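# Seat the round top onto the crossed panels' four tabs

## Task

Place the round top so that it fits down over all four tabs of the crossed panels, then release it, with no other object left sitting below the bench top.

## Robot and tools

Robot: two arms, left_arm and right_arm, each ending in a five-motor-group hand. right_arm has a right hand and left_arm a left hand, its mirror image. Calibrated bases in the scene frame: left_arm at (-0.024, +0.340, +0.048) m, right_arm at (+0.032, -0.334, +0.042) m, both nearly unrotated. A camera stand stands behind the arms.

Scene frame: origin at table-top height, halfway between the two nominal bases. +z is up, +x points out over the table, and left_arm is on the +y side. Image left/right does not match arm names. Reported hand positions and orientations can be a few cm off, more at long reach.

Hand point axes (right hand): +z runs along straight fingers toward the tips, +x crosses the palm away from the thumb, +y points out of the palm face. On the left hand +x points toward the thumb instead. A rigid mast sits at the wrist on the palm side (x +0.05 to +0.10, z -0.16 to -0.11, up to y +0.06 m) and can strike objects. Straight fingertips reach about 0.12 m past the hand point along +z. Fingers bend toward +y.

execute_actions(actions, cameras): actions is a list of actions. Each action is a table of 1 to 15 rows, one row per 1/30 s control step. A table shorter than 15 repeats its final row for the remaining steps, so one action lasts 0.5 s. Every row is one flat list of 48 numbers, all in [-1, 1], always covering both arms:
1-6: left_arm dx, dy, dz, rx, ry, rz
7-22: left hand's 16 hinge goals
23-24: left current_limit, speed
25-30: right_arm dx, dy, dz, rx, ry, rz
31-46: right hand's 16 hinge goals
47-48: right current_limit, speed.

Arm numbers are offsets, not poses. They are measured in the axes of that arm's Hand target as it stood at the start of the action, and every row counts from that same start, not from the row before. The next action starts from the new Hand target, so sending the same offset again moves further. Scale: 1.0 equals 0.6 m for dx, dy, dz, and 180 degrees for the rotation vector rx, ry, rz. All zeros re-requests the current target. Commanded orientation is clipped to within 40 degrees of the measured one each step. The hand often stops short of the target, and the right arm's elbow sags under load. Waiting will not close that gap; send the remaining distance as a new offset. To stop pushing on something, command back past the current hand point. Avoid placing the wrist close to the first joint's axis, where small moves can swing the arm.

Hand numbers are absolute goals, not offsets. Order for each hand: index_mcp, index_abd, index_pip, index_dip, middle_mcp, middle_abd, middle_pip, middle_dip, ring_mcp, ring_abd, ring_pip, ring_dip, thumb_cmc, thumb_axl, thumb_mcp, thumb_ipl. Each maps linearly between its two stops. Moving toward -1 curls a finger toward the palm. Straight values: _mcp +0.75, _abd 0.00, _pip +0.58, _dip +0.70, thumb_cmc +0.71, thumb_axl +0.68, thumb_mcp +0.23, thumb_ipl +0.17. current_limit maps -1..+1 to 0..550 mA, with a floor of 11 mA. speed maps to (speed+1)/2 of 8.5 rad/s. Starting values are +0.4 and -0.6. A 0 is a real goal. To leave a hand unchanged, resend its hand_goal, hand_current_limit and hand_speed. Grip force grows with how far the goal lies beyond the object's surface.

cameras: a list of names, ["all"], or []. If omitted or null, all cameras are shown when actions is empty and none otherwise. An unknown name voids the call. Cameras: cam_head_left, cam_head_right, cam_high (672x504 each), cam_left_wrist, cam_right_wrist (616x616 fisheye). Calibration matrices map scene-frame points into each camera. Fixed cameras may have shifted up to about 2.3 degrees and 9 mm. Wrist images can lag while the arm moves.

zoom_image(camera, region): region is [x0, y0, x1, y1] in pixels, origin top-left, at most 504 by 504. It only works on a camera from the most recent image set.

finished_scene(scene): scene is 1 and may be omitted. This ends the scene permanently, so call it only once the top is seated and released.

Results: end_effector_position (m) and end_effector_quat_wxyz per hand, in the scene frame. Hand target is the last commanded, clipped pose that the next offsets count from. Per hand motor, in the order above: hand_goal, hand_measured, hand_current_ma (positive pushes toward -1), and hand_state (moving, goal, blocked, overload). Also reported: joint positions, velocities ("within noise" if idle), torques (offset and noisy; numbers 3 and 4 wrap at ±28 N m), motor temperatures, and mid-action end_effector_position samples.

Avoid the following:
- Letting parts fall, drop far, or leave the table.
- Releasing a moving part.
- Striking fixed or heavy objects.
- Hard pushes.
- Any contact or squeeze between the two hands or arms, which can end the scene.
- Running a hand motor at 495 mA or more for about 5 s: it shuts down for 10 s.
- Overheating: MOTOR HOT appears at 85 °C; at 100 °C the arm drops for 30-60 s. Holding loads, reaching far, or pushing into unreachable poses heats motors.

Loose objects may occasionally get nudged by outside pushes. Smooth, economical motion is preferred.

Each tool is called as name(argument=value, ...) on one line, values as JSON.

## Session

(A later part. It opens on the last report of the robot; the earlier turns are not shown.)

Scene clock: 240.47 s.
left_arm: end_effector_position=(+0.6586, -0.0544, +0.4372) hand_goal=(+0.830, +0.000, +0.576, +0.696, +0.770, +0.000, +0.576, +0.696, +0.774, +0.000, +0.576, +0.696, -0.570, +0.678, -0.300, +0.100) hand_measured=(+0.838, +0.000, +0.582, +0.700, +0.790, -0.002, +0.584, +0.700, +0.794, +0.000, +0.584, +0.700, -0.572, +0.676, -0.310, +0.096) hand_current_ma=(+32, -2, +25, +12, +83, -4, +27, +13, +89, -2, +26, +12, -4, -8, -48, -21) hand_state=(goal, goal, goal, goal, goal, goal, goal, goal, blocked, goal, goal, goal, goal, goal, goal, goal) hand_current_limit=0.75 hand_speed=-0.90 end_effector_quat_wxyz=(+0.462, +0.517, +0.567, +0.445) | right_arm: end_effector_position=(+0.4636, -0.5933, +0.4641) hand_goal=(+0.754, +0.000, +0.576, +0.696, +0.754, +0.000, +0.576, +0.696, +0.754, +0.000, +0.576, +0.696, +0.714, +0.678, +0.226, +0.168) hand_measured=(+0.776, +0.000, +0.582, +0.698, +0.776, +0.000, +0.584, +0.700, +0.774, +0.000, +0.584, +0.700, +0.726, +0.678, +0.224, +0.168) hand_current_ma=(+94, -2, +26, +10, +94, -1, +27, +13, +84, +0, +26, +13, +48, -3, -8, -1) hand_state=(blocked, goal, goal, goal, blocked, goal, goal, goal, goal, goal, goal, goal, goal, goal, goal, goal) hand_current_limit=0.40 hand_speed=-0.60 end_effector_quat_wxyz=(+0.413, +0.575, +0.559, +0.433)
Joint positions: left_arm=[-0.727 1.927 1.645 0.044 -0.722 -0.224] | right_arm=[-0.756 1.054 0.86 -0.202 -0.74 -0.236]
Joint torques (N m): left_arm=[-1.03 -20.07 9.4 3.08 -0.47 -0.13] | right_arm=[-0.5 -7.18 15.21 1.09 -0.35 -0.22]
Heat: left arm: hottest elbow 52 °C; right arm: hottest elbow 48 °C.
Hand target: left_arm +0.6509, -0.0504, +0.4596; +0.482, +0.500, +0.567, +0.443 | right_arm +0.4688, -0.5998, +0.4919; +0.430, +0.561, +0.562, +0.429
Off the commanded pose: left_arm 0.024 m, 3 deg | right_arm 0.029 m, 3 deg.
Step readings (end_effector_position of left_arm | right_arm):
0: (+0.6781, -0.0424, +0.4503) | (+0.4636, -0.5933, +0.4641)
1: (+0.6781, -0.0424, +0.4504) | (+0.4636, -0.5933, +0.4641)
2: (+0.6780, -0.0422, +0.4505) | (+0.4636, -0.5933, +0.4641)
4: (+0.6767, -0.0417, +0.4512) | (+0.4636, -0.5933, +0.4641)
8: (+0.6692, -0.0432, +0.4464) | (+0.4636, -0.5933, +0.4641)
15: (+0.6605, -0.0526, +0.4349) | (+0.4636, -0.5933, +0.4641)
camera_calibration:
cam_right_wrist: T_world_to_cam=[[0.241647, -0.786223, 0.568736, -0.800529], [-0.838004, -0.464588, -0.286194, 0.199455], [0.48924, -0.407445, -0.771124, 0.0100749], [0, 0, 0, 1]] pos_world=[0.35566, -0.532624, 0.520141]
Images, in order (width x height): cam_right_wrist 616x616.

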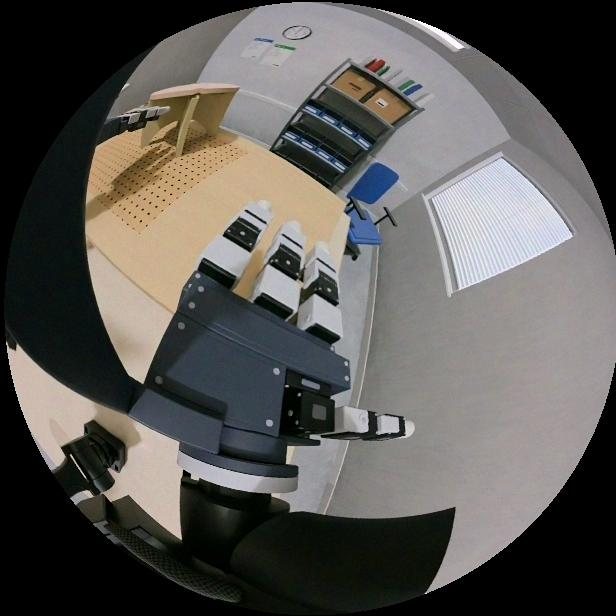

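execute_actions(actions=[[[0.0004,0,-0.0196,0,0,0,0.83,0,0.576,0.696,0.77,0,0.576,0.696,0.773,0,0.576,0.696,-0.571,0.678,-0.3,0.1,0.75,-0.9,0,0,0,0,0,0,0.754,0,0.576,0.696,0.754,0,0.576,0.696,0.754,0,0.576,0.696,0.714,0.678,0.226,0.168,0.4,-0.6],[0.0008,0,-0.0393,0,0,0,0.83,0,0.576,0.696,0.77,0,0.576,0.696,0.773,0,0.576,0.696,-0.571,0.678,-0.3,0.1,0.75,-0.9,0,0,0,0,0,0,0.754,0,0.576,0.696,0.754,0,0.576,0.696,0.754,0,0.576,0.696,0.714,0.678,0.226,0.168,0.4,-0.6],[0.0012,0,-0.0589,0,0,0,0.83,0,0.576,0.696,0.77,0,0.576,0.696,0.773,0,0.576,0.696,-0.571,0.678,-0.3,0.1,0.75,-0.9,0,0,0,0,0,0,0.754,0,0.576,0.696,0.754,0,0.576,0.696,0.754,0,0.576,0.696,0.714,0.678,0.226,0.168,0.4,-0.6]],[[0.0004,0,-0.0196,0,0,0,0.83,0,0.576,0.696,0.77,0,0.576,0.696,0.773,0,0.576,0.696,-0.571,0.678,-0.3,0.1,0.75,-0.9,0,0,0,0,0,0,0.754,0,0.576,0.696,0.754,0,0.576,0.696,0.754,0,0.576,0.696,0.714,0.678,0.226,0.168,0.4,-0.6],[0.0008,0,-0.0393,0,0,0,0.83,0,0.576,0.696,0.77,0,0.576,0.696,0.773,0,0.576,0.696,-0.571,0.678,-0.3,0.1,0.75,-0.9,0,0,0,0,0,0,0.754,0,0.576,0.696,0.754,0,0.576,0.696,0.754,0,0.576,0.696,0.714,0.678,0.226,0.168,0.4,-0.6],[0.0012,0,-0.0589,0,0,0,0.83,0,0.576,0.696,0.77,0,0.576,0.696,0.773,0,0.576,0.696,-0.571,0.678,-0.3,0.1,0.75,-0.9,0,0,0,0,0,0,0.754,0,0.576,0.696,0.754,0,0.576,0.696,0.754,0,0.576,0.696,0.714,0.678,0.226,0.168,0.4,-0.6]]], cameras=["cam_right_wrist", "cam_high"])

zoom_image(camera="cam_right_wrist", region=[100, 60, 240, 140])

zoom_image(camera="cam_high", region=[210, 180, 440, 420])

Scene clock: 242.57 s.
left_arm: end_effector_position=(+0.5884, -0.0525, +0.4532) hand_goal=(+0.830, +0.000, +0.576, +0.696, +0.770, +0.000, +0.576, +0.696, +0.774, +0.000, +0.576, +0.696, -0.570, +0.678, -0.300, +0.100) hand_measured=(+0.838, +0.000, +0.582, +0.700, +0.790, -0.002, +0.584, +0.700, +0.794, +0.000, +0.584, +0.700, -0.572, +0.676, -0.310, +0.096) hand_current_ma=(+32, -2, +25, +12, +83, -4, +27, +13, +89, -2, +26, +12, -4, -8, -48, -21) hand_state=(goal, goal, goal, goal, goal, goal, goal, goal, blocked, goal, goal, goal, goal, goal, goal, goal) hand_current_limit=0.75 hand_speed=-0.90 end_effector_quat_wxyz=(+0.464, +0.514, +0.566, +0.447) | right_arm: end_effector_position=(+0.4636, -0.5933, +0.4641) hand_goal=(+0.754, +0.000, +0.576, +0.696, +0.754, +0.000, +0.576, +0.696, +0.754, +0.000, +0.576, +0.696, +0.714, +0.678, +0.226, +0.168) hand_measured=(+0.776, +0.000, +0.582, +0.698, +0.776, +0.000, +0.584, +0.700, +0.774, +0.000, +0.584, +0.700, +0.726, +0.678, +0.224, +0.168) hand_current_ma=(+94, -2, +26, +10, +94, -1, +27, +13, +84, +0, +26, +13, +48, -3, -8, -1) hand_state=(blocked, goal, goal, goal, blocked, goal, goal, goal, goal, goal, goal, goal, goal, goal, goal, goal) hand_current_limit=0.40 hand_speed=-0.60 end_effector_quat_wxyz=(+0.413, +0.575, +0.559, +0.433)
Joint positions: left_arm=[-0.801 1.785 1.478 0.061 -0.797 -0.245] | right_arm=[-0.756 1.054 0.86 -0.202 -0.74 -0.236]
Joint torques (N m): left_arm=[-1.26 -17.14 9.22 3.08 -0.49 -0.13] | right_arm=[-0.44 -7.18 15.21 1.09 -0.35 -0.22]
Heat: left arm: hottest elbow 52 °C; right arm: hottest elbow 48 °C.
Hand target: left_arm +0.5809, -0.0502, +0.4696; +0.482, +0.499, +0.567, +0.443 | right_arm +0.4688, -0.5998, +0.4919; +0.430, +0.561, +0.562, +0.429
Off the commanded pose: left_arm 0.018 m, 3 deg | right_arm 0.029 m, 3 deg.
Step readings (end_effector_position of left_arm | right_arm):
0: (+0.6586, -0.0538, +0.4372) | (+0.4636, -0.5933, +0.4641)
1: (+0.6586, -0.0537, +0.4375) | (+0.4636, -0.5933, +0.4641)
2: (+0.6582, -0.0532, +0.4370) | (+0.4636, -0.5933, +0.4641)
4: (+0.6545, -0.0502, +0.4358) | (+0.4636, -0.5933, +0.4641)
8: (+0.6397, -0.0465, +0.4343) | (+0.4636, -0.5933, +0.4641)
15: (+0.6249, -0.0520, +0.4482) | (+0.4636, -0.5933, +0.4641)
16: (+0.6237, -0.0527, +0.4498) | (+0.4636, -0.5933, +0.4641)
17: (+0.6220, -0.0532, +0.4508) | (+0.4636, -0.5933, +0.4641)
19: (+0.6160, -0.0529, +0.4506) | (+0.4636, -0.5933, +0.4641)
23: (+0.6011, -0.0488, +0.4473) | (+0.4636, -0.5933, +0.4641)
30: (+0.5898, -0.0525, +0.4532) | (+0.4636, -0.5933, +0.4641)
camera_calibration:
cam_right_wrist: T_world_to_cam=[[0.241647, -0.786223, 0.568736, -0.800529], [-0.838004, -0.464588, -0.286194, 0.199455], [0.48924, -0.407445, -0.771124, 0.0100749], [0, 0, 0, 1]] pos_world=[0.35566, -0.532624, 0.520141]
Images, in order (width x height): cam_high 672x504, cam_right_wrist 616x616.

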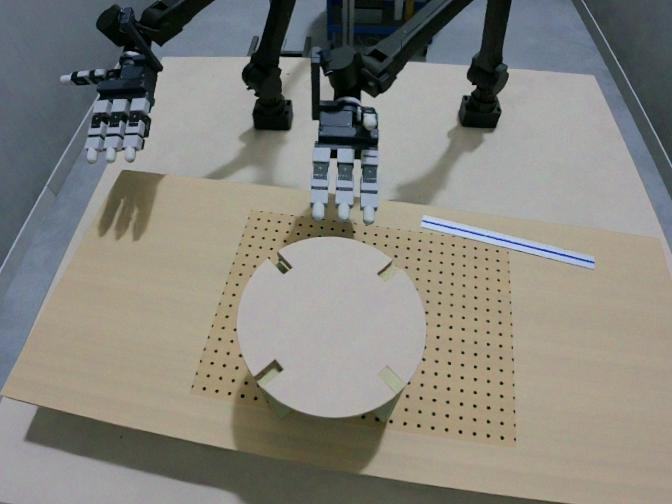

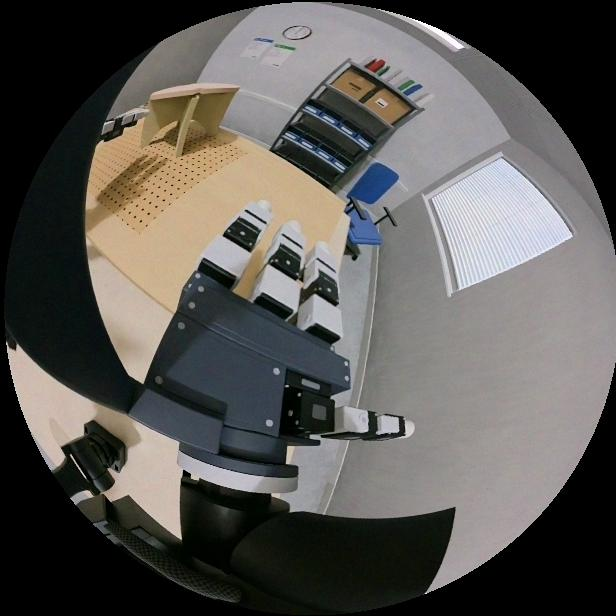

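Scaled by 3.600 from the camera's 616x616 image, which has a finer 880x880 frame.

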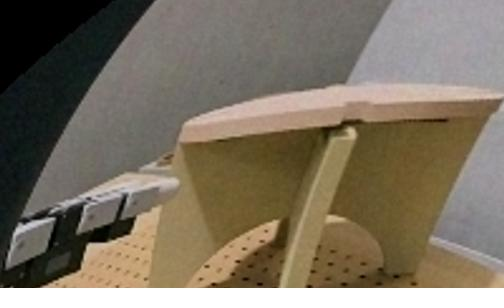

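Scaled by 2.100 from the camera's 672x504 image, which has a finer 960x720 frame.

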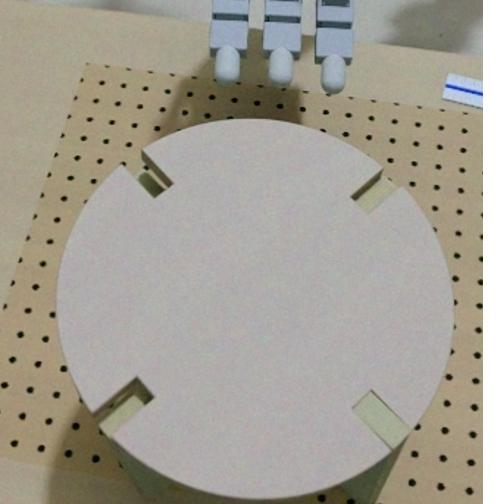

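execute_actions(actions=[[[-0.0024,0.0238,-0.009,0,0,0,0.83,0,0.576,0.696,0.77,0,0.576,0.696,0.773,0,0.576,0.696,-0.571,0.678,-0.3,0.1,0.75,-0.9,0,0,0,0,0,0,0.754,0,0.576,0.696,0.754,0,0.576,0.696,0.754,0,0.576,0.696,0.714,0.678,0.226,0.168,0.4,-0.6],[-0.0048,0.0477,-0.018,0,0,0,0.83,0,0.576,0.696,0.77,0,0.576,0.696,0.773,0,0.576,0.696,-0.571,0.678,-0.3,0.1,0.75,-0.9,0,0,0,0,0,0,0.754,0,0.576,0.696,0.754,0,0.576,0.696,0.754,0,0.576,0.696,0.714,0.678,0.226,0.168,0.4,-0.6],[-0.0072,0.0715,-0.0272,0,0,0,0.83,0,0.576,0.696,0.77,0,0.576,0.696,0.773,0,0.576,0.696,-0.571,0.678,-0.3,0.1,0.75,-0.9,0,0,0,0,0,0,0.754,0,0.576,0.696,0.754,0,0.576,0.696,0.754,0,0.576,0.696,0.714,0.678,0.226,0.168,0.4,-0.6]],[[-0.0024,0.0238,-0.009,0,0,0,0.83,0,0.576,0.696,0.77,0,0.576,0.696,0.773,0,0.576,0.696,-0.571,0.678,-0.3,0.1,0.75,-0.9,0,0,0,0,0,0,0.754,0,0.576,0.696,0.754,0,0.576,0.696,0.754,0,0.576,0.696,0.714,0.678,0.226,0.168,0.4,-0.6],[-0.0048,0.0477,-0.018,0,0,0,0.83,0,0.576,0.696,0.77,0,0.576,0.696,0.773,0,0.576,0.696,-0.571,0.678,-0.3,0.1,0.75,-0.9,0,0,0,0,0,0,0.754,0,0.576,0.696,0.754,0,0.576,0.696,0.754,0,0.576,0.696,0.714,0.678,0.226,0.168,0.4,-0.6],[-0.0072,0.0715,-0.0272,0,0,0,0.83,0,0.576,0.696,0.77,0,0.576,0.696,0.773,0,0.576,0.696,-0.571,0.678,-0.3,0.1,0.75,-0.9,0,0,0,0,0,0,0.754,0,0.576,0.696,0.754,0,0.576,0.696,0.754,0,0.576,0.696,0.714,0.678,0.226,0.168,0.4,-0.6]],[[-0.0207,-0.0023,-0.0004,0.018,0,0,0.45,0,0.576,0.696,0.75,0,0.576,0.696,0.75,0,0.576,0.696,-0.571,0.678,-0.3,0.1,0.75,-0.9,0,0,0,0,0,0,0.754,0,0.576,0.696,0.754,0,0.576,0.696,0.754,0,0.576,0.696,0.714,0.678,0.226,0.168,0.4,-0.6],[-0.0415,-0.0045,-0.0008,0.037,0,0,0.45,0,0.576,0.696,0.75,0,0.576,0.696,0.75,0,0.576,0.696,-0.571,0.678,-0.3,0.1,0.75,-0.9,0,0,0,0,0,0,0.754,0,0.576,0.696,0.754,0,0.576,0.696,0.754,0,0.576,0.696,0.714,0.678,0.226,0.168,0.4,-0.6],[-0.0622,-0.0068,-0.0012,0.0556,0,0,0.45,0,0.576,0.696,0.75,0,0.576,0.696,0.75,0,0.576,0.696,-0.571,0.678,-0.3,0.1,0.75,-0.9,0,0,0,0,0,0,0.754,0,0.576,0.696,0.754,0,0.576,0.696,0.754,0,0.576,0.696,0.714,0.678,0.226,0.168,0.4,-0.6]]], cameras=["cam_right_wrist", "cam_high"])

zoom_image(camera="cam_high", region=[210, 100, 440, 420])

Scene clock: 245.80 s.
left_arm: end_effector_position=(+0.5569, -0.0857, +0.5323) hand_goal=(+0.450, +0.000, +0.576, +0.696, +0.750, +0.000, +0.576, +0.696, +0.750, +0.000, +0.576, +0.696, -0.570, +0.678, -0.300, +0.100) hand_measured=(+0.474, +0.000, +0.582, +0.700, +0.770, -0.002, +0.584, +0.700, +0.772, +0.000, +0.582, +0.700, -0.572, +0.676, -0.310, +0.096) hand_current_ma=(+101, -2, +25, +12, +85, -4, +26, +13, +92, -2, +25, +11, -4, -8, -48, -21) hand_state=(blocked, goal, goal, goal, goal, goal, goal, goal, blocked, goal, goal, goal, goal, goal, goal, goal) hand_current_limit=0.75 hand_speed=-0.90 end_effector_quat_wxyz=(+0.420, +0.556, +0.597, +0.397) | right_arm: end_effector_position=(+0.4636, -0.5933, +0.4641) hand_goal=(+0.754, +0.000, +0.576, +0.696, +0.754, +0.000, +0.576, +0.696, +0.754, +0.000, +0.576, +0.696, +0.714, +0.678, +0.226, +0.168) hand_measured=(+0.776, +0.000, +0.582, +0.698, +0.776, +0.000, +0.584, +0.700, +0.774, +0.000, +0.584, +0.700, +0.726, +0.678, +0.224, +0.168) hand_current_ma=(+94, -2, +26, +10, +94, -1, +27, +13, +84, +0, +26, +13, +48, -3, -8, -1) hand_state=(blocked, goal, goal, goal, blocked, goal, goal, goal, goal, goal, goal, goal, goal, goal, goal, goal) hand_current_limit=0.40 hand_speed=-0.60 end_effector_quat_wxyz=(+0.413, +0.575, +0.559, +0.433)
Joint positions: left_arm=[-0.88 1.74 1.757 -0.517 -0.805 -0.438] | right_arm=[-0.756 1.054 0.86 -0.202 -0.74 -0.236]
Joint torques (N m): left_arm=[-0.44 -14.33 14.6 1.81 -0.66 -0.13] | right_arm=[-0.5 -7.12 15.21 1.07 -0.35 -0.22]
Heat: left arm: hottest elbow 52 °C; right arm: hottest elbow 48 °C.
Hand target: left_arm +0.5609, -0.0879, +0.5594; +0.437, +0.540, +0.604, +0.392 | right_arm +0.4688, -0.5998, +0.4919; +0.430, +0.561, +0.562, +0.429
Off the commanded pose: left_arm 0.027 m, 3 deg | right_arm 0.029 m, 3 deg.
Step readings (end_effector_position of left_arm | right_arm):
0: (+0.5884, -0.0523, +0.4532) | (+0.4636, -0.5933, +0.4641)
1: (+0.5884, -0.0523, +0.4532) | (+0.4636, -0.5933, +0.4641)
2: (+0.5883, -0.0521, +0.4535) | (+0.4636, -0.5933, +0.4641)
4: (+0.5877, -0.0517, +0.4542) | (+0.4636, -0.5933, +0.4641)
8: (+0.5832, -0.0493, +0.4618) | (+0.4636, -0.5933, +0.4641)
15: (+0.5735, -0.0454, +0.4830) | (+0.4636, -0.5933, +0.4641)
16: (+0.5730, -0.0452, +0.4840) | (+0.4636, -0.5933, +0.4641)
17: (+0.5726, -0.0451, +0.4841) | (+0.4636, -0.5933, +0.4641)
19: (+0.5722, -0.0451, +0.4831) | (+0.4636, -0.5933, +0.4641)
23: (+0.5701, -0.0469, +0.4865) | (+0.4636, -0.5933, +0.4641)
30: (+0.5636, -0.0472, +0.5120) | (+0.4636, -0.5933, +0.4641)
31: (+0.5633, -0.0472, +0.5147) | (+0.4636, -0.5933, +0.4641)
32: (+0.5634, -0.0473, +0.5166) | (+0.4636, -0.5933, +0.4641)
34: (+0.5638, -0.0499, +0.5197) | (+0.4636, -0.5933, +0.4641)
38: (+0.5597, -0.0636, +0.5311) | (+0.4636, -0.5933, +0.4641)
45: (+0.5509, -0.0817, +0.5500) | (+0.4636, -0.5933, +0.4641)
camera_calibration:
cam_right_wrist: T_world_to_cam=[[0.241647, -0.786223, 0.568736, -0.800529], [-0.838004, -0.464588, -0.286194, 0.199455], [0.48924, -0.407445, -0.771124, 0.0100749], [0, 0, 0, 1]] pos_world=[0.35566, -0.532624, 0.520141]
Images, in order (width x height): cam_high 672x504, cam_right_wrist 616x616.

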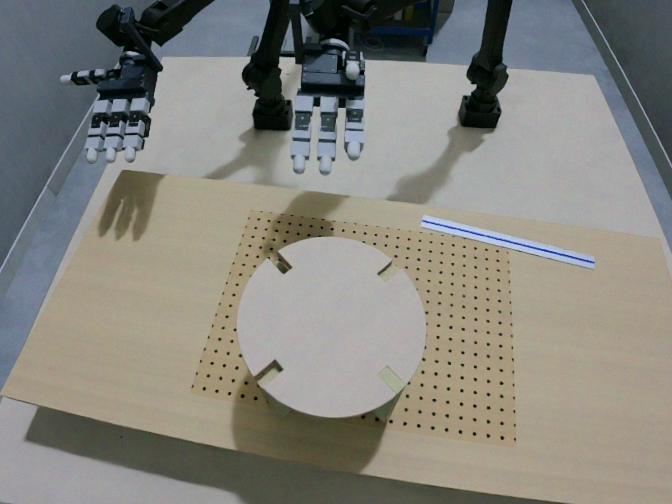

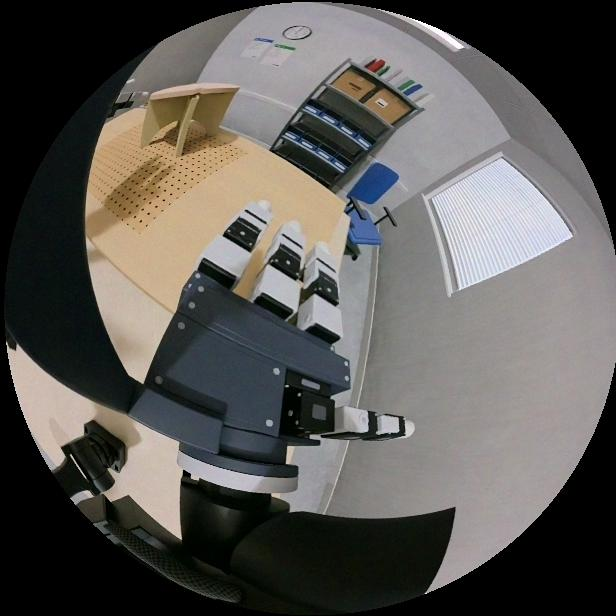

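Scaled by 1.575 from the camera's 672x504 image, which has a finer 960x720 frame.

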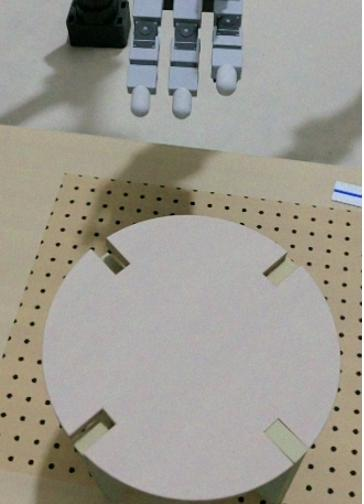

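execute_actions(actions=[[[-0.0019,0.0068,0.0211,0,0,0,0.45,0,0.576,0.696,0.75,0,0.576,0.696,0.75,0,0.576,0.696,-0.571,0.678,-0.3,0.1,0.75,-0.9,0,0,0,0,0,0,0.754,0,0.576,0.696,0.754,0,0.576,0.696,0.754,0,0.576,0.696,0.714,0.678,0.226,0.168,0.4,-0.6],[-0.0039,0.0135,0.0423,0,0,0,0.45,0,0.576,0.696,0.75,0,0.576,0.696,0.75,0,0.576,0.696,-0.571,0.678,-0.3,0.1,0.75,-0.9,0,0,0,0,0,0,0.754,0,0.576,0.696,0.754,0,0.576,0.696,0.754,0,0.576,0.696,0.714,0.678,0.226,0.168,0.4,-0.6],[-0.0058,0.0203,0.0634,0,0,0,0.45,0,0.576,0.696,0.75,0,0.576,0.696,0.75,0,0.576,0.696,-0.571,0.678,-0.3,0.1,0.75,-0.9,0,0,0,0,0,0,0.754,0,0.576,0.696,0.754,0,0.576,0.696,0.754,0,0.576,0.696,0.714,0.678,0.226,0.168,0.4,-0.6]],[[-0.0019,0.0068,0.0211,0,0,0,0.45,0,0.576,0.696,0.75,0,0.576,0.696,0.75,0,0.576,0.696,-0.571,0.678,-0.3,0.1,0.75,-0.9,0,0,0,0,0,0,0.754,0,0.576,0.696,0.754,0,0.576,0.696,0.754,0,0.576,0.696,0.714,0.678,0.226,0.168,0.4,-0.6],[-0.0039,0.0135,0.0423,0,0,0,0.45,0,0.576,0.696,0.75,0,0.576,0.696,0.75,0,0.576,0.696,-0.571,0.678,-0.3,0.1,0.75,-0.9,0,0,0,0,0,0,0.754,0,0.576,0.696,0.754,0,0.576,0.696,0.754,0,0.576,0.696,0.714,0.678,0.226,0.168,0.4,-0.6],[-0.0058,0.0203,0.0634,0,0,0,0.45,0,0.576,0.696,0.75,0,0.576,0.696,0.75,0,0.576,0.696,-0.571,0.678,-0.3,0.1,0.75,-0.9,0,0,0,0,0,0,0.754,0,0.576,0.696,0.754,0,0.576,0.696,0.754,0,0.576,0.696,0.714,0.678,0.226,0.168,0.4,-0.6]],[[-0.0019,0.0068,0.0211,0,0,0,0.45,0,0.576,0.696,0.75,0,0.576,0.696,0.75,0,0.576,0.696,-0.571,0.678,-0.3,0.1,0.75,-0.9,0,0,0,0,0,0,0.754,0,0.576,0.696,0.754,0,0.576,0.696,0.754,0,0.576,0.696,0.714,0.678,0.226,0.168,0.4,-0.6],[-0.0039,0.0135,0.0423,0,0,0,0.45,0,0.576,0.696,0.75,0,0.576,0.696,0.75,0,0.576,0.696,-0.571,0.678,-0.3,0.1,0.75,-0.9,0,0,0,0,0,0,0.754,0,0.576,0.696,0.754,0,0.576,0.696,0.754,0,0.576,0.696,0.714,0.678,0.226,0.168,0.4,-0.6],[-0.0058,0.0203,0.0634,0,0,0,0.45,0,0.576,0.696,0.75,0,0.576,0.696,0.75,0,0.576,0.696,-0.571,0.678,-0.3,0.1,0.75,-0.9,0,0,0,0,0,0,0.754,0,0.576,0.696,0.754,0,0.576,0.696,0.754,0,0.576,0.696,0.714,0.678,0.226,0.168,0.4,-0.6]]], cameras=["cam_right_wrist", "cam_high"])

zoom_image(camera="cam_right_wrist", region=[100, 60, 240, 140])

Scene clock: 249.40 s.
left_arm: end_effector_position=(+0.6761, -0.0919, +0.5347) hand_goal=(+0.450, +0.000, +0.576, +0.696, +0.750, +0.000, +0.576, +0.696, +0.750, +0.000, +0.576, +0.696, -0.570, +0.678, -0.300, +0.100) hand_measured=(+0.472, +0.000, +0.582, +0.700, +0.770, -0.002, +0.584, +0.700, +0.770, +0.000, +0.582, +0.700, -0.572, +0.676, -0.310, +0.096) hand_current_ma=(+96, -2, +25, +12, +81, -4, +26, +13, +88, -2, +25, +11, -4, -8, -48, -21) hand_state=(blocked, goal, goal, goal, goal, goal, goal, goal, blocked, goal, goal, goal, goal, goal, goal, goal) hand_current_limit=0.75 hand_speed=-0.90 end_effector_quat_wxyz=(+0.423, +0.550, +0.605, +0.390) | right_arm: end_effector_position=(+0.4636, -0.5933, +0.4641) hand_goal=(+0.754, +0.000, +0.576, +0.696, +0.754, +0.000, +0.576, +0.696, +0.754, +0.000, +0.576, +0.696, +0.714, +0.678, +0.226, +0.168) hand_measured=(+0.776, +0.000, +0.582, +0.698, +0.776, +0.000, +0.584, +0.700, +0.774, +0.000, +0.584, +0.700, +0.726, +0.678, +0.224, +0.168) hand_current_ma=(+94, -2, +26, +10, +94, -1, +27, +13, +84, +0, +26, +13, +48, -3, -8, -1) hand_state=(blocked, goal, goal, goal, blocked, goal, goal, goal, goal, goal, goal, goal, goal, goal, goal, goal) hand_current_limit=0.40 hand_speed=-0.60 end_effector_quat_wxyz=(+0.413, +0.575, +0.559, +0.433)
Joint positions: left_arm=[-0.756 2.01 2.156 -0.6 -0.693 -0.391] | right_arm=[-0.756 1.054 0.86 -0.202 -0.74 -0.236]
Joint torques (N m): left_arm=[-0.44 -18.2 14.69 1.85 -0.53 0.05] | right_arm=[-0.5 -7.18 15.21 1.09 -0.36 -0.22]
Heat: left arm: hottest elbow 53 °C; right arm: hottest elbow 48 °C.
Hand target: left_arm +0.6810, -0.0940, +0.5595; +0.437, +0.540, +0.604, +0.392 | right_arm +0.4688, -0.5998, +0.4919; +0.430, +0.561, +0.562, +0.429
Off the commanded pose: left_arm 0.025 m, 2 deg | right_arm 0.029 m, 3 deg.
Step readings (end_effector_position of left_arm | right_arm):
0: (+0.5569, -0.0857, +0.5323) | (+0.4636, -0.5933, +0.4641)
1: (+0.5569, -0.0857, +0.5323) | (+0.4636, -0.5933, +0.4641)
2: (+0.5571, -0.0860, +0.5325) | (+0.4636, -0.5933, +0.4641)
4: (+0.5613, -0.0871, +0.5340) | (+0.4636, -0.5933, +0.4641)
8: (+0.5755, -0.0905, +0.5401) | (+0.4636, -0.5933, +0.4641)
15: (+0.5930, -0.0856, +0.5340) | (+0.4636, -0.5933, +0.4641)
16: (+0.5945, -0.0849, +0.5330) | (+0.4636, -0.5933, +0.4641)
17: (+0.5959, -0.0849, +0.5321) | (+0.4636, -0.5933, +0.4641)
19: (+0.6014, -0.0873, +0.5321) | (+0.4636, -0.5933, +0.4641)
23: (+0.6171, -0.0908, +0.5367) | (+0.4636, -0.5933, +0.4641)
30: (+0.6322, -0.0899, +0.5330) | (+0.4636, -0.5933, +0.4641)
31: (+0.6336, -0.0891, +0.5325) | (+0.4636, -0.5933, +0.4641)
32: (+0.6351, -0.0890, +0.5320) | (+0.4636, -0.5933, +0.4641)
34: (+0.6405, -0.0908, +0.5336) | (+0.4636, -0.5933, +0.4641)
38: (+0.6566, -0.0932, +0.5398) | (+0.4636, -0.5933, +0.4641)
45: (+0.6726, -0.0924, +0.5353) | (+0.4636, -0.5933, +0.4641)
camera_calibration:
cam_right_wrist: T_world_to_cam=[[0.241647, -0.786223, 0.568736, -0.800529], [-0.838004, -0.464588, -0.286194, 0.199455], [0.48924, -0.407445, -0.771124, 0.0100749], [0, 0, 0, 1]] pos_world=[0.35566, -0.532624, 0.520141]
Images, in order (width x height): cam_high 672x504, cam_right_wrist 616x616.

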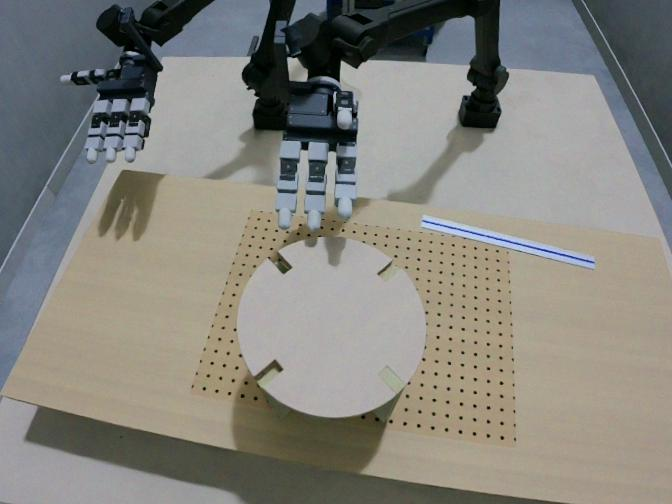

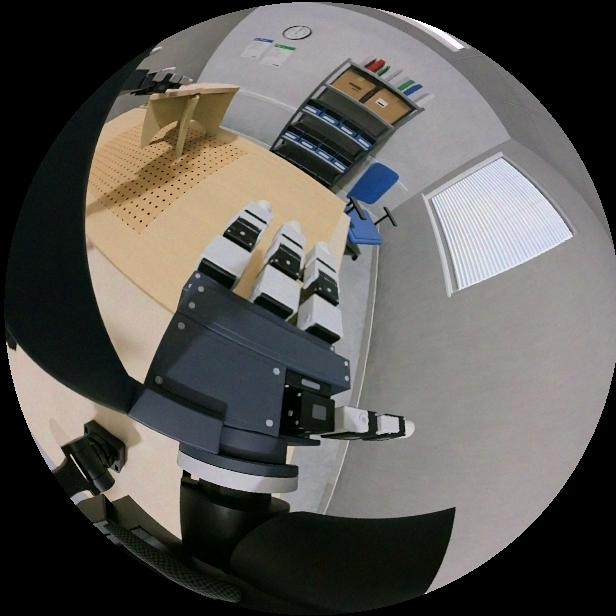

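Scaled by 3.600 from the camera's 616x616 image, which has a finer 880x880 frame.

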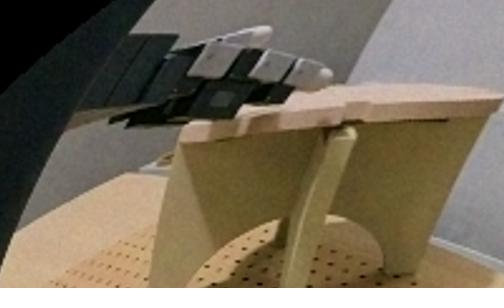

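execute_actions(actions=[[[-0.003,0.0061,0.0195,0,0,0,0.45,0,0.576,0.696,0.75,0,0.576,0.696,0.75,0,0.576,0.696,-0.571,0.678,-0.3,0.1,0.75,-0.9,0,0,0,0,0,0,0.754,0,0.576,0.696,0.754,0,0.576,0.696,0.754,0,0.576,0.696,0.714,0.678,0.226,0.168,0.4,-0.6],[-0.006,0.0123,0.039,0,0,0,0.45,0,0.576,0.696,0.75,0,0.576,0.696,0.75,0,0.576,0.696,-0.571,0.678,-0.3,0.1,0.75,-0.9,0,0,0,0,0,0,0.754,0,0.576,0.696,0.754,0,0.576,0.696,0.754,0,0.576,0.696,0.714,0.678,0.226,0.168,0.4,-0.6],[-0.0089,0.0184,0.0586,0,0,0,0.45,0,0.576,0.696,0.75,0,0.576,0.696,0.75,0,0.576,0.696,-0.571,0.678,-0.3,0.1,0.75,-0.9,0,0,0,0,0,0,0.754,0,0.576,0.696,0.754,0,0.576,0.696,0.754,0,0.576,0.696,0.714,0.678,0.226,0.168,0.4,-0.6]],[[-0.003,0.0061,0.0195,0,0,0,0.45,0,0.576,0.696,0.75,0,0.576,0.696,0.75,0,0.576,0.696,-0.571,0.678,-0.3,0.1,0.75,-0.9,0,0,0,0,0,0,0.754,0,0.576,0.696,0.754,0,0.576,0.696,0.754,0,0.576,0.696,0.714,0.678,0.226,0.168,0.4,-0.6],[-0.006,0.0123,0.039,0,0,0,0.45,0,0.576,0.696,0.75,0,0.576,0.696,0.75,0,0.576,0.696,-0.571,0.678,-0.3,0.1,0.75,-0.9,0,0,0,0,0,0,0.754,0,0.576,0.696,0.754,0,0.576,0.696,0.754,0,0.576,0.696,0.714,0.678,0.226,0.168,0.4,-0.6],[-0.0089,0.0184,0.0586,0,0,0,0.45,0,0.576,0.696,0.75,0,0.576,0.696,0.75,0,0.576,0.696,-0.571,0.678,-0.3,0.1,0.75,-0.9,0,0,0,0,0,0,0.754,0,0.576,0.696,0.754,0,0.576,0.696,0.754,0,0.576,0.696,0.714,0.678,0.226,0.168,0.4,-0.6]],[[-0.003,0.0061,0.0195,0,0,0,0.45,0,0.576,0.696,0.75,0,0.576,0.696,0.75,0,0.576,0.696,-0.571,0.678,-0.3,0.1,0.75,-0.9,0,0,0,0,0,0,0.754,0,0.576,0.696,0.754,0,0.576,0.696,0.754,0,0.576,0.696,0.714,0.678,0.226,0.168,0.4,-0.6],[-0.006,0.0123,0.039,0,0,0,0.45,0,0.576,0.696,0.75,0,0.576,0.696,0.75,0,0.576,0.696,-0.571,0.678,-0.3,0.1,0.75,-0.9,0,0,0,0,0,0,0.754,0,0.576,0.696,0.754,0,0.576,0.696,0.754,0,0.576,0.696,0.714,0.678,0.226,0.168,0.4,-0.6],[-0.0089,0.0184,0.0586,0,0,0,0.45,0,0.576,0.696,0.75,0,0.576,0.696,0.75,0,0.576,0.696,-0.571,0.678,-0.3,0.1,0.75,-0.9,0,0,0,0,0,0,0.754,0,0.576,0.696,0.754,0,0.576,0.696,0.754,0,0.576,0.696,0.714,0.678,0.226,0.168,0.4,-0.6]]], cameras=["cam_right_wrist", "cam_high", "cam_left_wrist"])

zoom_image(camera="cam_right_wrist", region=[100, 60, 240, 140])

zoom_image(camera="cam_high", region=[210, 180, 440, 420])

Scene clock: 253.73 s.
left_arm: end_effector_position=(+0.7905, -0.1073, +0.5322) hand_goal=(+0.450, +0.000, +0.576, +0.696, +0.750, +0.000, +0.576, +0.696, +0.750, +0.000, +0.576, +0.696, -0.570, +0.678, -0.300, +0.100) hand_measured=(+0.472, +0.000, +0.582, +0.700, +0.768, -0.002, +0.584, +0.700, +0.770, +0.000, +0.582, +0.700, -0.572, +0.676, -0.310, +0.096) hand_current_ma=(+95, -2, +25, +12, +80, -4, +26, +13, +87, -2, +25, +11, -4, -8, -48, -21) hand_state=(blocked, goal, goal, goal, goal, goal, goal, goal, blocked, goal, goal, goal, goal, goal, goal, goal) hand_current_limit=0.75 hand_speed=-0.90 end_effector_quat_wxyz=(+0.456, +0.566, +0.563, +0.394) | right_arm: end_effector_position=(+0.4636, -0.5933, +0.4641) hand_goal=(+0.754, +0.000, +0.576, +0.696, +0.754, +0.000, +0.576, +0.696, +0.754, +0.000, +0.576, +0.696, +0.714, +0.678, +0.226, +0.168) hand_measured=(+0.776, +0.000, +0.582, +0.698, +0.776, +0.000, +0.584, +0.700, +0.774, +0.000, +0.584, +0.700, +0.726, +0.678, +0.224, +0.168) hand_current_ma=(+94, -2, +26, +10, +94, -1, +27, +13, +84, +0, +26, +13, +48, -3, -8, -1) hand_state=(blocked, goal, goal, goal, blocked, goal, goal, goal, goal, goal, goal, goal, goal, goal, goal, goal) hand_current_limit=0.40 hand_speed=-0.60 end_effector_quat_wxyz=(+0.413, +0.575, +0.559, +0.433)
Joint positions: left_arm=[-0.655 2.448 2.867 -0.743 -0.538 -0.241] | right_arm=[-0.756 1.054 0.86 -0.202 -0.74 -0.236]
Joint torques (N m): left_arm=[-0.56 -22.77 13.93 2.84 -0.34 0.05] | right_arm=[-0.44 -7.18 15.2 1.09 -0.35 -0.23]
Heat: left arm: hottest elbow 54 °C; right arm: hottest elbow 48 °C.
Hand target: left_arm +0.7920, -0.1062, +0.5598; +0.437, +0.540, +0.604, +0.392 | right_arm +0.4688, -0.5998, +0.4919; +0.430, +0.561, +0.562, +0.429
Off the commanded pose: left_arm 0.027 m, 6 deg | right_arm 0.029 m, 3 deg.
elbow stopped short (left arm): the move would have taken joint 3 (elbow) straighter than the controller allows.
Step readings (end_effector_position of left_arm | right_arm):
0: (+0.6761, -0.0919, +0.5347) | (+0.4636, -0.5933, +0.4641)
1: (+0.6761, -0.0920, +0.5349) | (+0.4636, -0.5933, +0.4641)
2: (+0.6765, -0.0925, +0.5351) | (+0.4636, -0.5933, +0.4641)
4: (+0.6800, -0.0947, +0.5379) | (+0.4636, -0.5933, +0.4641)
8: (+0.6934, -0.0988, +0.5455) | (+0.4636, -0.5933, +0.4641)
15: (+0.7083, -0.1008, +0.5382) | (+0.4636, -0.5933, +0.4641)
16: (+0.7104, -0.0997, +0.5364) | (+0.4636, -0.5933, +0.4641)
17: (+0.7127, -0.0993, +0.5351) | (+0.4636, -0.5933, +0.4641)
19: (+0.7184, -0.1008, +0.5351) | (+0.4636, -0.5933, +0.4641)
23: (+0.7336, -0.1021, +0.5394) | (+0.4636, -0.5933, +0.4641)
30: (+0.7487, -0.1015, +0.5371) | (+0.4636, -0.5933, +0.4641)
31: (+0.7500, -0.1014, +0.5369) | (+0.4636, -0.5933, +0.4641)
32: (+0.7514, -0.1022, +0.5369) | (+0.4636, -0.5933, +0.4641)
34: (+0.7556, -0.1055, +0.5390) | (+0.4636, -0.5933, +0.4641)
38: (+0.7671, -0.1083, +0.5435) | (+0.4636, -0.5933, +0.4641)
45: (+0.7819, -0.1115, +0.5376) | (+0.4636, -0.5933, +0.4641)
camera_calibration:
cam_left_wrist: T_world_to_cam=[[-0.226924, -0.828627, -0.511746, 0.328269], [-0.833749, 0.436861, -0.337662, 0.839338], [0.503357, 0.350044, -0.790001, 0.180383], [0, 0, 0, 1]] pos_world=[0.683492, -0.157804, 0.593905]
cam_right_wrist: T_world_to_cam=[[0.241647, -0.786223, 0.568736, -0.800529], [-0.838004, -0.464588, -0.286194, 0.199455], [0.48924, -0.407445, -0.771124, 0.0100749], [0, 0, 0, 1]] pos_world=[0.35566, -0.532624, 0.520141]
Images, in order (width x height): cam_high 672x504, cam_left_wrist 616x616, cam_right_wrist 616x616.

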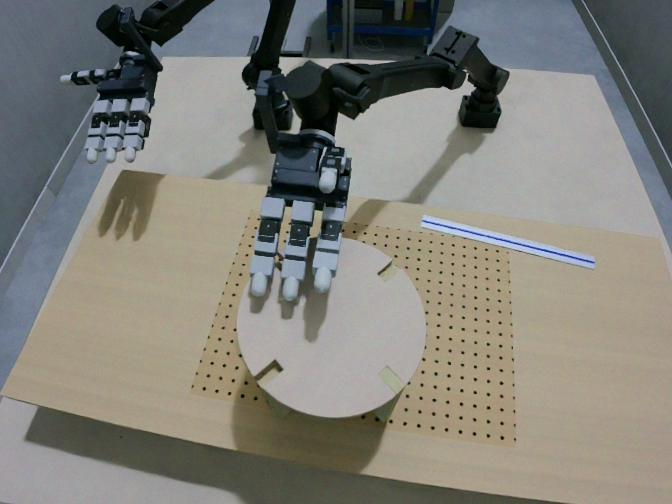

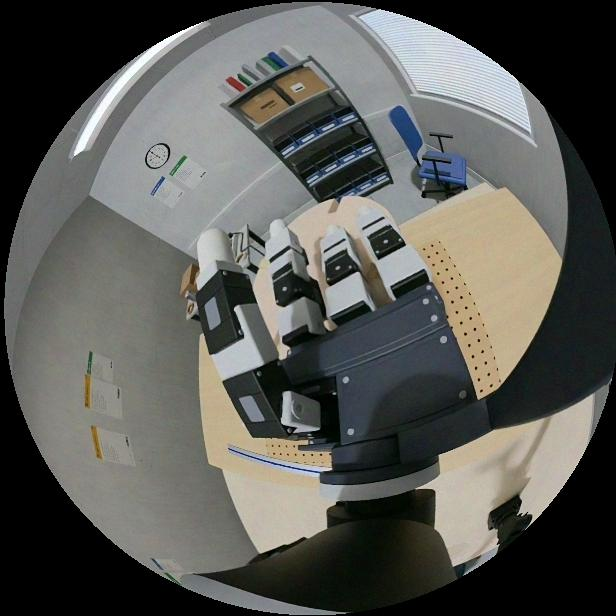

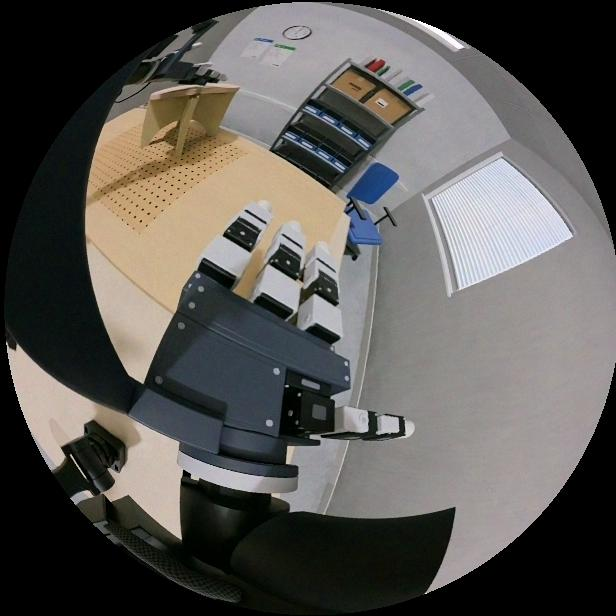

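Scaled by 3.600 from the camera's 616x616 image, which has a finer 880x880 frame.

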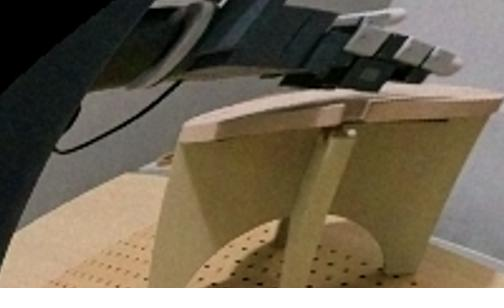

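Scaled by 2.100 from the camera's 672x504 image, which has a finer 960x720 frame.

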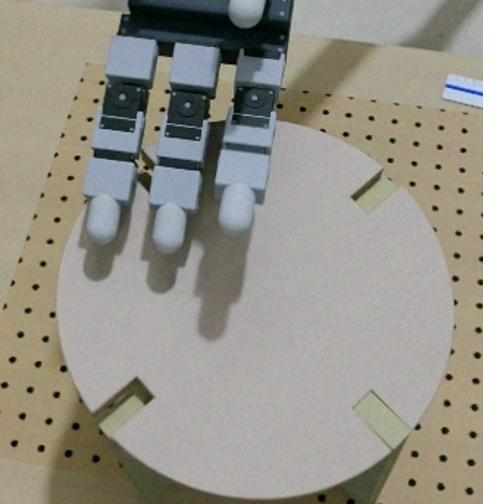

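execute_actions(actions=[[[0.0017,-0.0158,0.0052,0,0,0,0.45,0,0.576,0.696,0.75,0,0.576,0.696,0.75,0,0.576,0.696,-0.571,0.678,-0.3,0.1,0.4,-0.9,0,0,0,0,0,0,0.754,0,0.576,0.696,0.754,0,0.576,0.696,0.754,0,0.576,0.696,0.714,0.678,0.226,0.168,0.4,-0.6],[0.0035,-0.0315,0.0104,0,0,0,0.45,0,0.576,0.696,0.75,0,0.576,0.696,0.75,0,0.576,0.696,-0.571,0.678,-0.3,0.1,0.4,-0.9,0,0,0,0,0,0,0.754,0,0.576,0.696,0.754,0,0.576,0.696,0.754,0,0.576,0.696,0.714,0.678,0.226,0.168,0.4,-0.6]]], cameras=["cam_high","cam_right_wrist"])

Scene clock: 255.43 s.
left_arm: end_effector_position=(+0.7941, -0.1068, +0.5201) hand_goal=(+0.450, +0.000, +0.576, +0.696, +0.750, +0.000, +0.576, +0.696, +0.750, +0.000, +0.576, +0.696, -0.570, +0.678, -0.300, +0.100) hand_measured=(+0.472, +0.000, +0.582, +0.700, +0.768, -0.002, +0.584, +0.700, +0.770, +0.000, +0.582, +0.700, -0.572, +0.676, -0.310, +0.096) hand_current_ma=(+95, -2, +25, +12, +80, -4, +26, +13, +87, -2, +25, +11, -4, -8, -48, -21) hand_state=(blocked, goal, goal, goal, goal, goal, goal, goal, blocked, goal, goal, goal, goal, goal, goal, goal) hand_current_limit=0.40 hand_speed=-0.90 end_effector_quat_wxyz=(+0.448, +0.564, +0.568, +0.398) | right_arm: end_effector_position=(+0.4636, -0.5933, +0.4641) hand_goal=(+0.754, +0.000, +0.576, +0.696, +0.754, +0.000, +0.576, +0.696, +0.754, +0.000, +0.576, +0.696, +0.714, +0.678, +0.226, +0.168) hand_measured=(+0.776, +0.000, +0.582, +0.698, +0.776, +0.000, +0.584, +0.700, +0.774, +0.000, +0.584, +0.700, +0.726, +0.678, +0.224, +0.168) hand_current_ma=(+94, -2, +26, +10, +94, -1, +27, +13, +84, +0, +26, +13, +48, -3, -8, -1) hand_state=(blocked, goal, goal, goal, blocked, goal, goal, goal, goal, goal, goal, goal, goal, goal, goal, goal) hand_current_limit=0.40 hand_speed=-0.60 end_effector_quat_wxyz=(+0.413, +0.575, +0.559, +0.433)
Joint positions: left_arm=[-0.655 2.463 2.867 -0.743 -0.555 -0.246] | right_arm=[-0.756 1.054 0.86 -0.202 -0.74 -0.236]
Joint torques (N m): left_arm=[-0.73 -22.83 13.96 2.32 -0.48 -0.12] | right_arm=[-0.5 -7.18 15.21 1.09 -0.35 -0.22]
Heat: left arm: hottest elbow 54 °C; right arm: hottest elbow 48 °C.
Hand target: left_arm +0.7920, -0.1062, +0.5398; +0.437, +0.540, +0.604, +0.392 | right_arm +0.4688, -0.5998, +0.4919; +0.430, +0.561, +0.562, +0.429
Off the commanded pose: left_arm 0.020 m, 5 deg | right_arm 0.029 m, 3 deg.
elbow stopped short (left arm): the move would have taken joint 3 (elbow) straighter than the controller allows.
Step readings (end_effector_position of left_arm | right_arm):
0: (+0.7905, -0.1073, +0.5322) | (+0.4636, -0.5933, +0.4641)
1: (+0.7905, -0.1073, +0.5322) | (+0.4636, -0.5933, +0.4641)
2: (+0.7905, -0.1073, +0.5322) | (+0.4636, -0.5933, +0.4641)
4: (+0.7905, -0.1064, +0.5321) | (+0.4636, -0.5933, +0.4641)
8: (+0.7911, -0.1056, +0.5300) | (+0.4636, -0.5933, +0.4641)
15: (+0.7935, -0.1067, +0.5222) | (+0.4636, -0.5933, +0.4641)
camera_calibration:
cam_right_wrist: T_world_to_cam=[[0.241647, -0.786223, 0.568736, -0.800529], [-0.838004, -0.464588, -0.286194, 0.199455], [0.48924, -0.407445, -0.771124, 0.0100749], [0, 0, 0, 1]] pos_world=[0.35566, -0.532624, 0.520141]
Images, in order (width x height): cam_high 672x504, cam_right_wrist 616x616.

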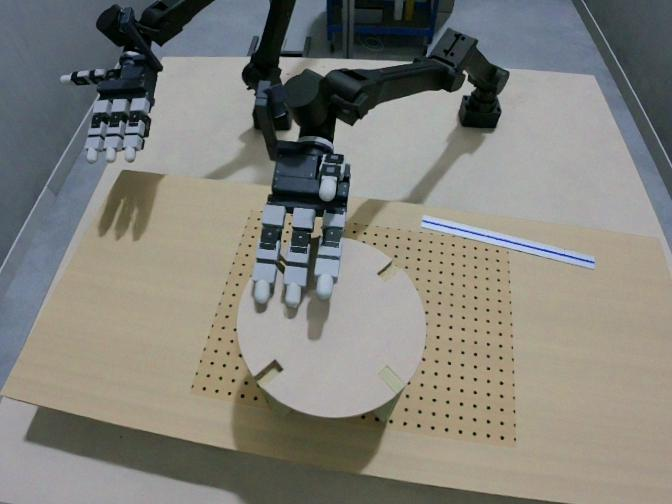

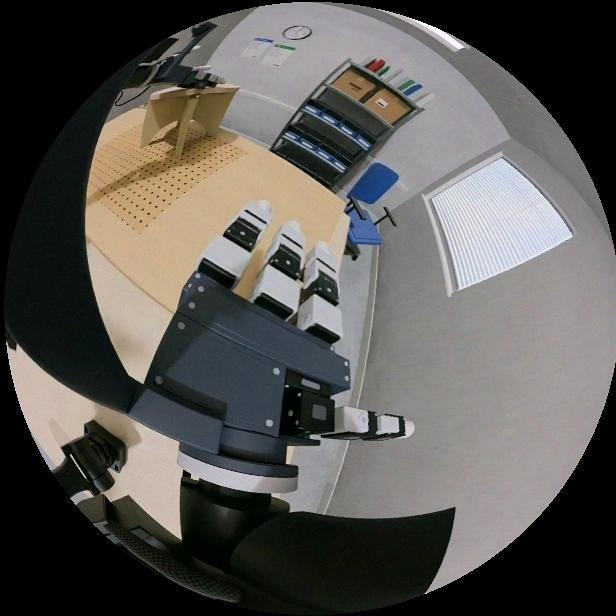

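execute_actions(actions=[[[0.0022,-0.0184,-0.0027,0,0,0,0.45,0,0.576,0.696,0.75,0,0.576,0.696,0.75,0,0.576,0.696,-0.571,0.678,-0.3,0.1,0.4,-0.9,0,0,0,0,0,0,0.754,0,0.576,0.696,0.754,0,0.576,0.696,0.754,0,0.576,0.696,0.714,0.678,0.226,0.168,0.4,-0.6],[0.0042,-0.0367,-0.0055,0,0,0,0.45,0,0.576,0.696,0.75,0,0.576,0.696,0.75,0,0.576,0.696,-0.571,0.678,-0.3,0.1,0.4,-0.9,0,0,0,0,0,0,0.754,0,0.576,0.696,0.754,0,0.576,0.696,0.754,0,0.576,0.696,0.714,0.678,0.226,0.168,0.4,-0.6]]], cameras=["cam_high","cam_right_wrist"])

zoom_image(camera="cam_right_wrist", region=[120, 50, 260, 150])

Scene clock: 256.83 s.
left_arm: end_effector_position=(+0.7859, -0.1026, +0.5063) hand_goal=(+0.450, +0.000, +0.576, +0.696, +0.750, +0.000, +0.576, +0.696, +0.750, +0.000, +0.576, +0.696, -0.570, +0.678, -0.300, +0.100) hand_measured=(+0.472, +0.000, +0.582, +0.700, +0.768, -0.002, +0.584, +0.700, +0.768, +0.000, +0.582, +0.700, -0.572, +0.676, -0.310, +0.096) hand_current_ma=(+95, -2, +25, +12, +80, -4, +26, +13, +75, -2, +25, +11, -4, -8, -48, -21) hand_state=(blocked, goal, goal, goal, goal, goal, goal, goal, goal, goal, goal, goal, goal, goal, goal, goal) hand_current_limit=0.40 hand_speed=-0.90 end_effector_quat_wxyz=(+0.427, +0.552, +0.598, +0.395) | right_arm: end_effector_position=(+0.4636, -0.5933, +0.4641) hand_goal=(+0.754, +0.000, +0.576, +0.696, +0.754, +0.000, +0.576, +0.696, +0.754, +0.000, +0.576, +0.696, +0.714, +0.678, +0.226, +0.168) hand_measured=(+0.776, +0.000, +0.582, +0.698, +0.776, +0.000, +0.584, +0.700, +0.774, +0.000, +0.584, +0.700, +0.726, +0.678, +0.224, +0.168) hand_current_ma=(+94, -2, +26, +10, +94, -1, +27, +13, +84, +0, +26, +13, +48, -3, -8, -1) hand_state=(blocked, goal, goal, goal, blocked, goal, goal, goal, goal, goal, goal, goal, goal, goal, goal, goal) hand_current_limit=0.40 hand_speed=-0.60 end_effector_quat_wxyz=(+0.413, +0.575, +0.559, +0.433)
Joint positions: left_arm=[-0.669 2.463 2.867 -0.81 -0.611 -0.321] | right_arm=[-0.756 1.054 0.86 -0.202 -0.74 -0.236]
Joint torques (N m): left_arm=[-1.32 -22.18 13.9 1.95 -0.56 -0.12] | right_arm=[-0.5 -7.18 15.21 1.09 -0.35 -0.22]
Heat: left arm: hottest elbow 53 °C; right arm: hottest elbow 48 °C.
Hand target: left_arm +0.7820, -0.1060, +0.5198; +0.437, +0.540, +0.604, +0.392 | right_arm +0.4688, -0.5998, +0.4919; +0.430, +0.561, +0.562, +0.429
Off the commanded pose: left_arm 0.014 m, 2 deg | right_arm 0.029 m, 3 deg.
elbow stopped short (left arm): the move would have taken joint 3 (elbow) straighter than the controller allows.
Step readings (end_effector_position of left_arm | right_arm):
0: (+0.7941, -0.1067, +0.5201) | (+0.4636, -0.5933, +0.4641)
1: (+0.7941, -0.1065, +0.5201) | (+0.4636, -0.5933, +0.4641)
2: (+0.7939, -0.1054, +0.5201) | (+0.4636, -0.5933, +0.4641)
4: (+0.7929, -0.1018, +0.5189) | (+0.4636, -0.5933, +0.4641)
8: (+0.7911, -0.0981, +0.5145) | (+0.4636, -0.5933, +0.4641)
15: (+0.7875, -0.1009, +0.5082) | (+0.4636, -0.5933, +0.4641)
camera_calibration:
cam_right_wrist: T_world_to_cam=[[0.241647, -0.786223, 0.568736, -0.800529], [-0.838004, -0.464588, -0.286194, 0.199455], [0.48924, -0.407445, -0.771124, 0.0100749], [0, 0, 0, 1]] pos_world=[0.35566, -0.532624, 0.520141]
Images, in order (width x height): cam_high 672x504, cam_right_wrist 616x616.

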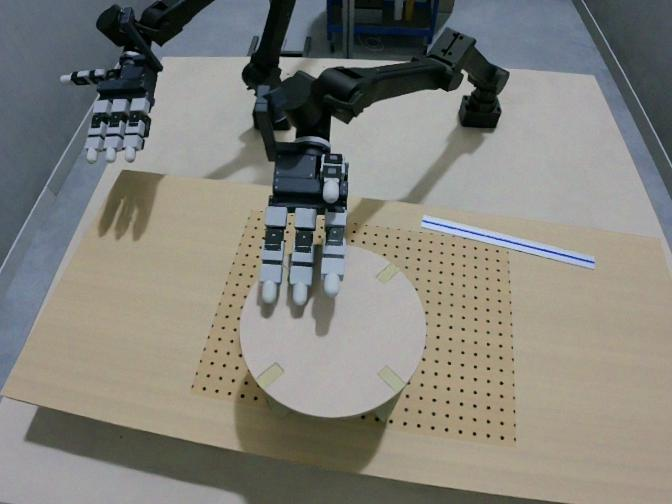

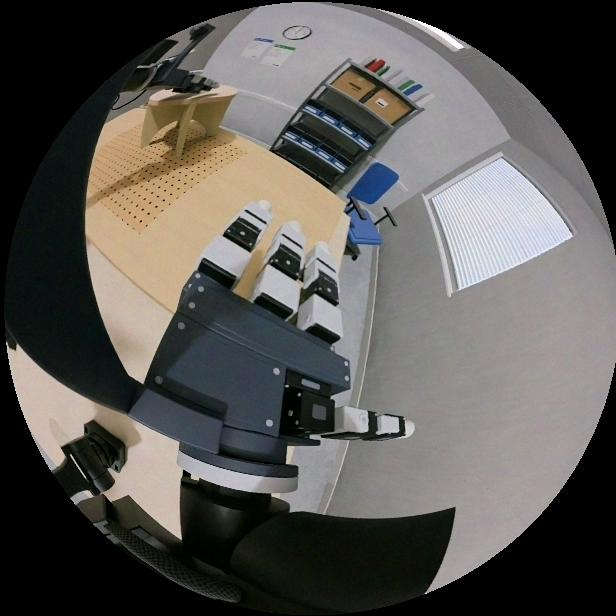

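Scaled by 3.600 from the camera's 616x616 image, which has a finer 880x880 frame.

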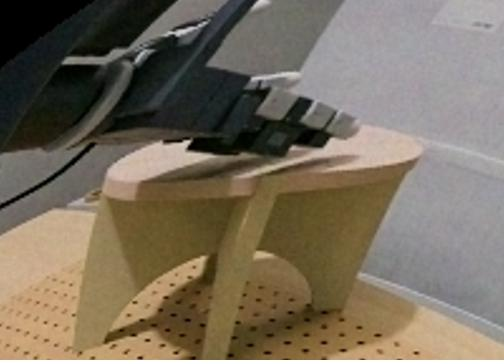

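zoom_image(camera="cam_high", region=[230, 230, 430, 420])

zoom_image(camera="cam_high", region=[240, 350, 300, 410])

zoom_image(camera="cam_high", region=[360, 350, 420, 410])

zoom_image(camera="cam_high", region=[355, 240, 415, 300])

zoom_image(camera="cam_high", region=[255, 240, 315, 300])

Scaled by 2.520 from the camera's 672x504 image, which has a finer 960x720 frame.

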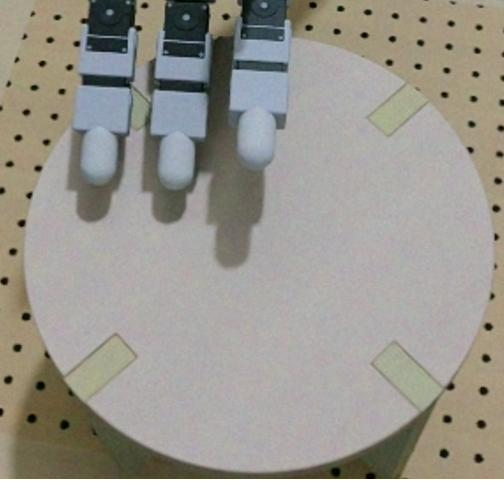

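Scaled by 8.400 from the camera's 672x504 image, which has a finer 960x720 frame.

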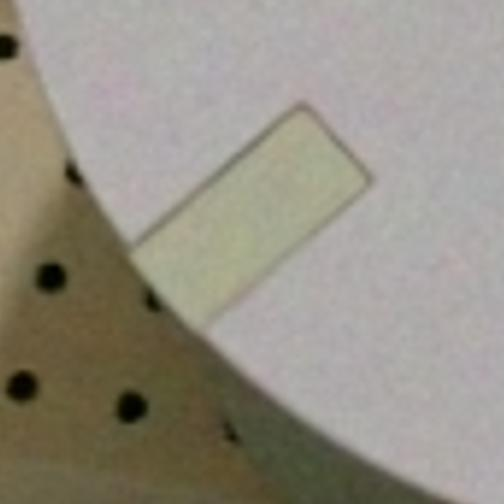

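Scaled by 8.400 from the camera's 672x504 image, which has a finer 960x720 frame.

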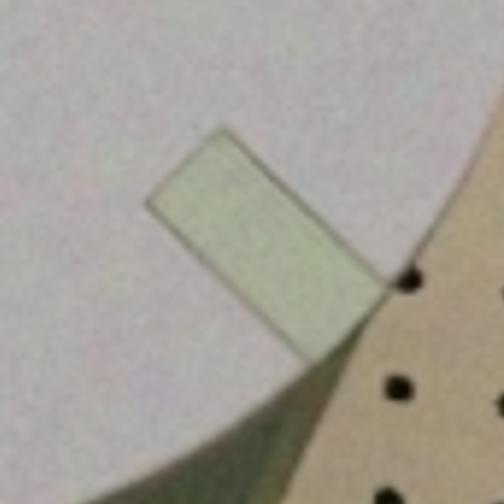

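Scaled by 8.400 from the camera's 672x504 image, which has a finer 960x720 frame.

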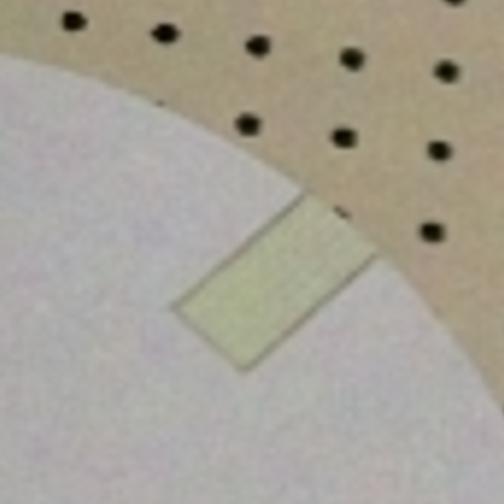

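Scaled by 8.400 from the camera's 672x504 image, which has a finer 960x720 frame.

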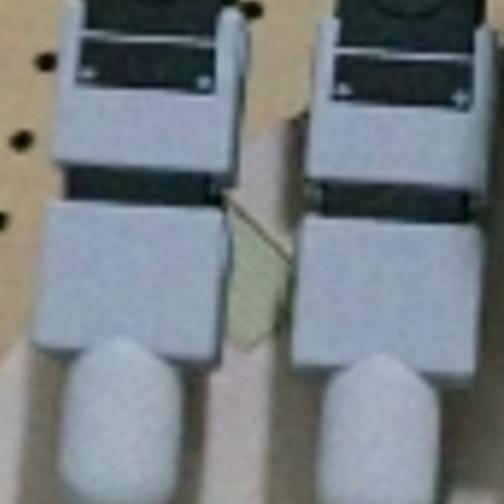

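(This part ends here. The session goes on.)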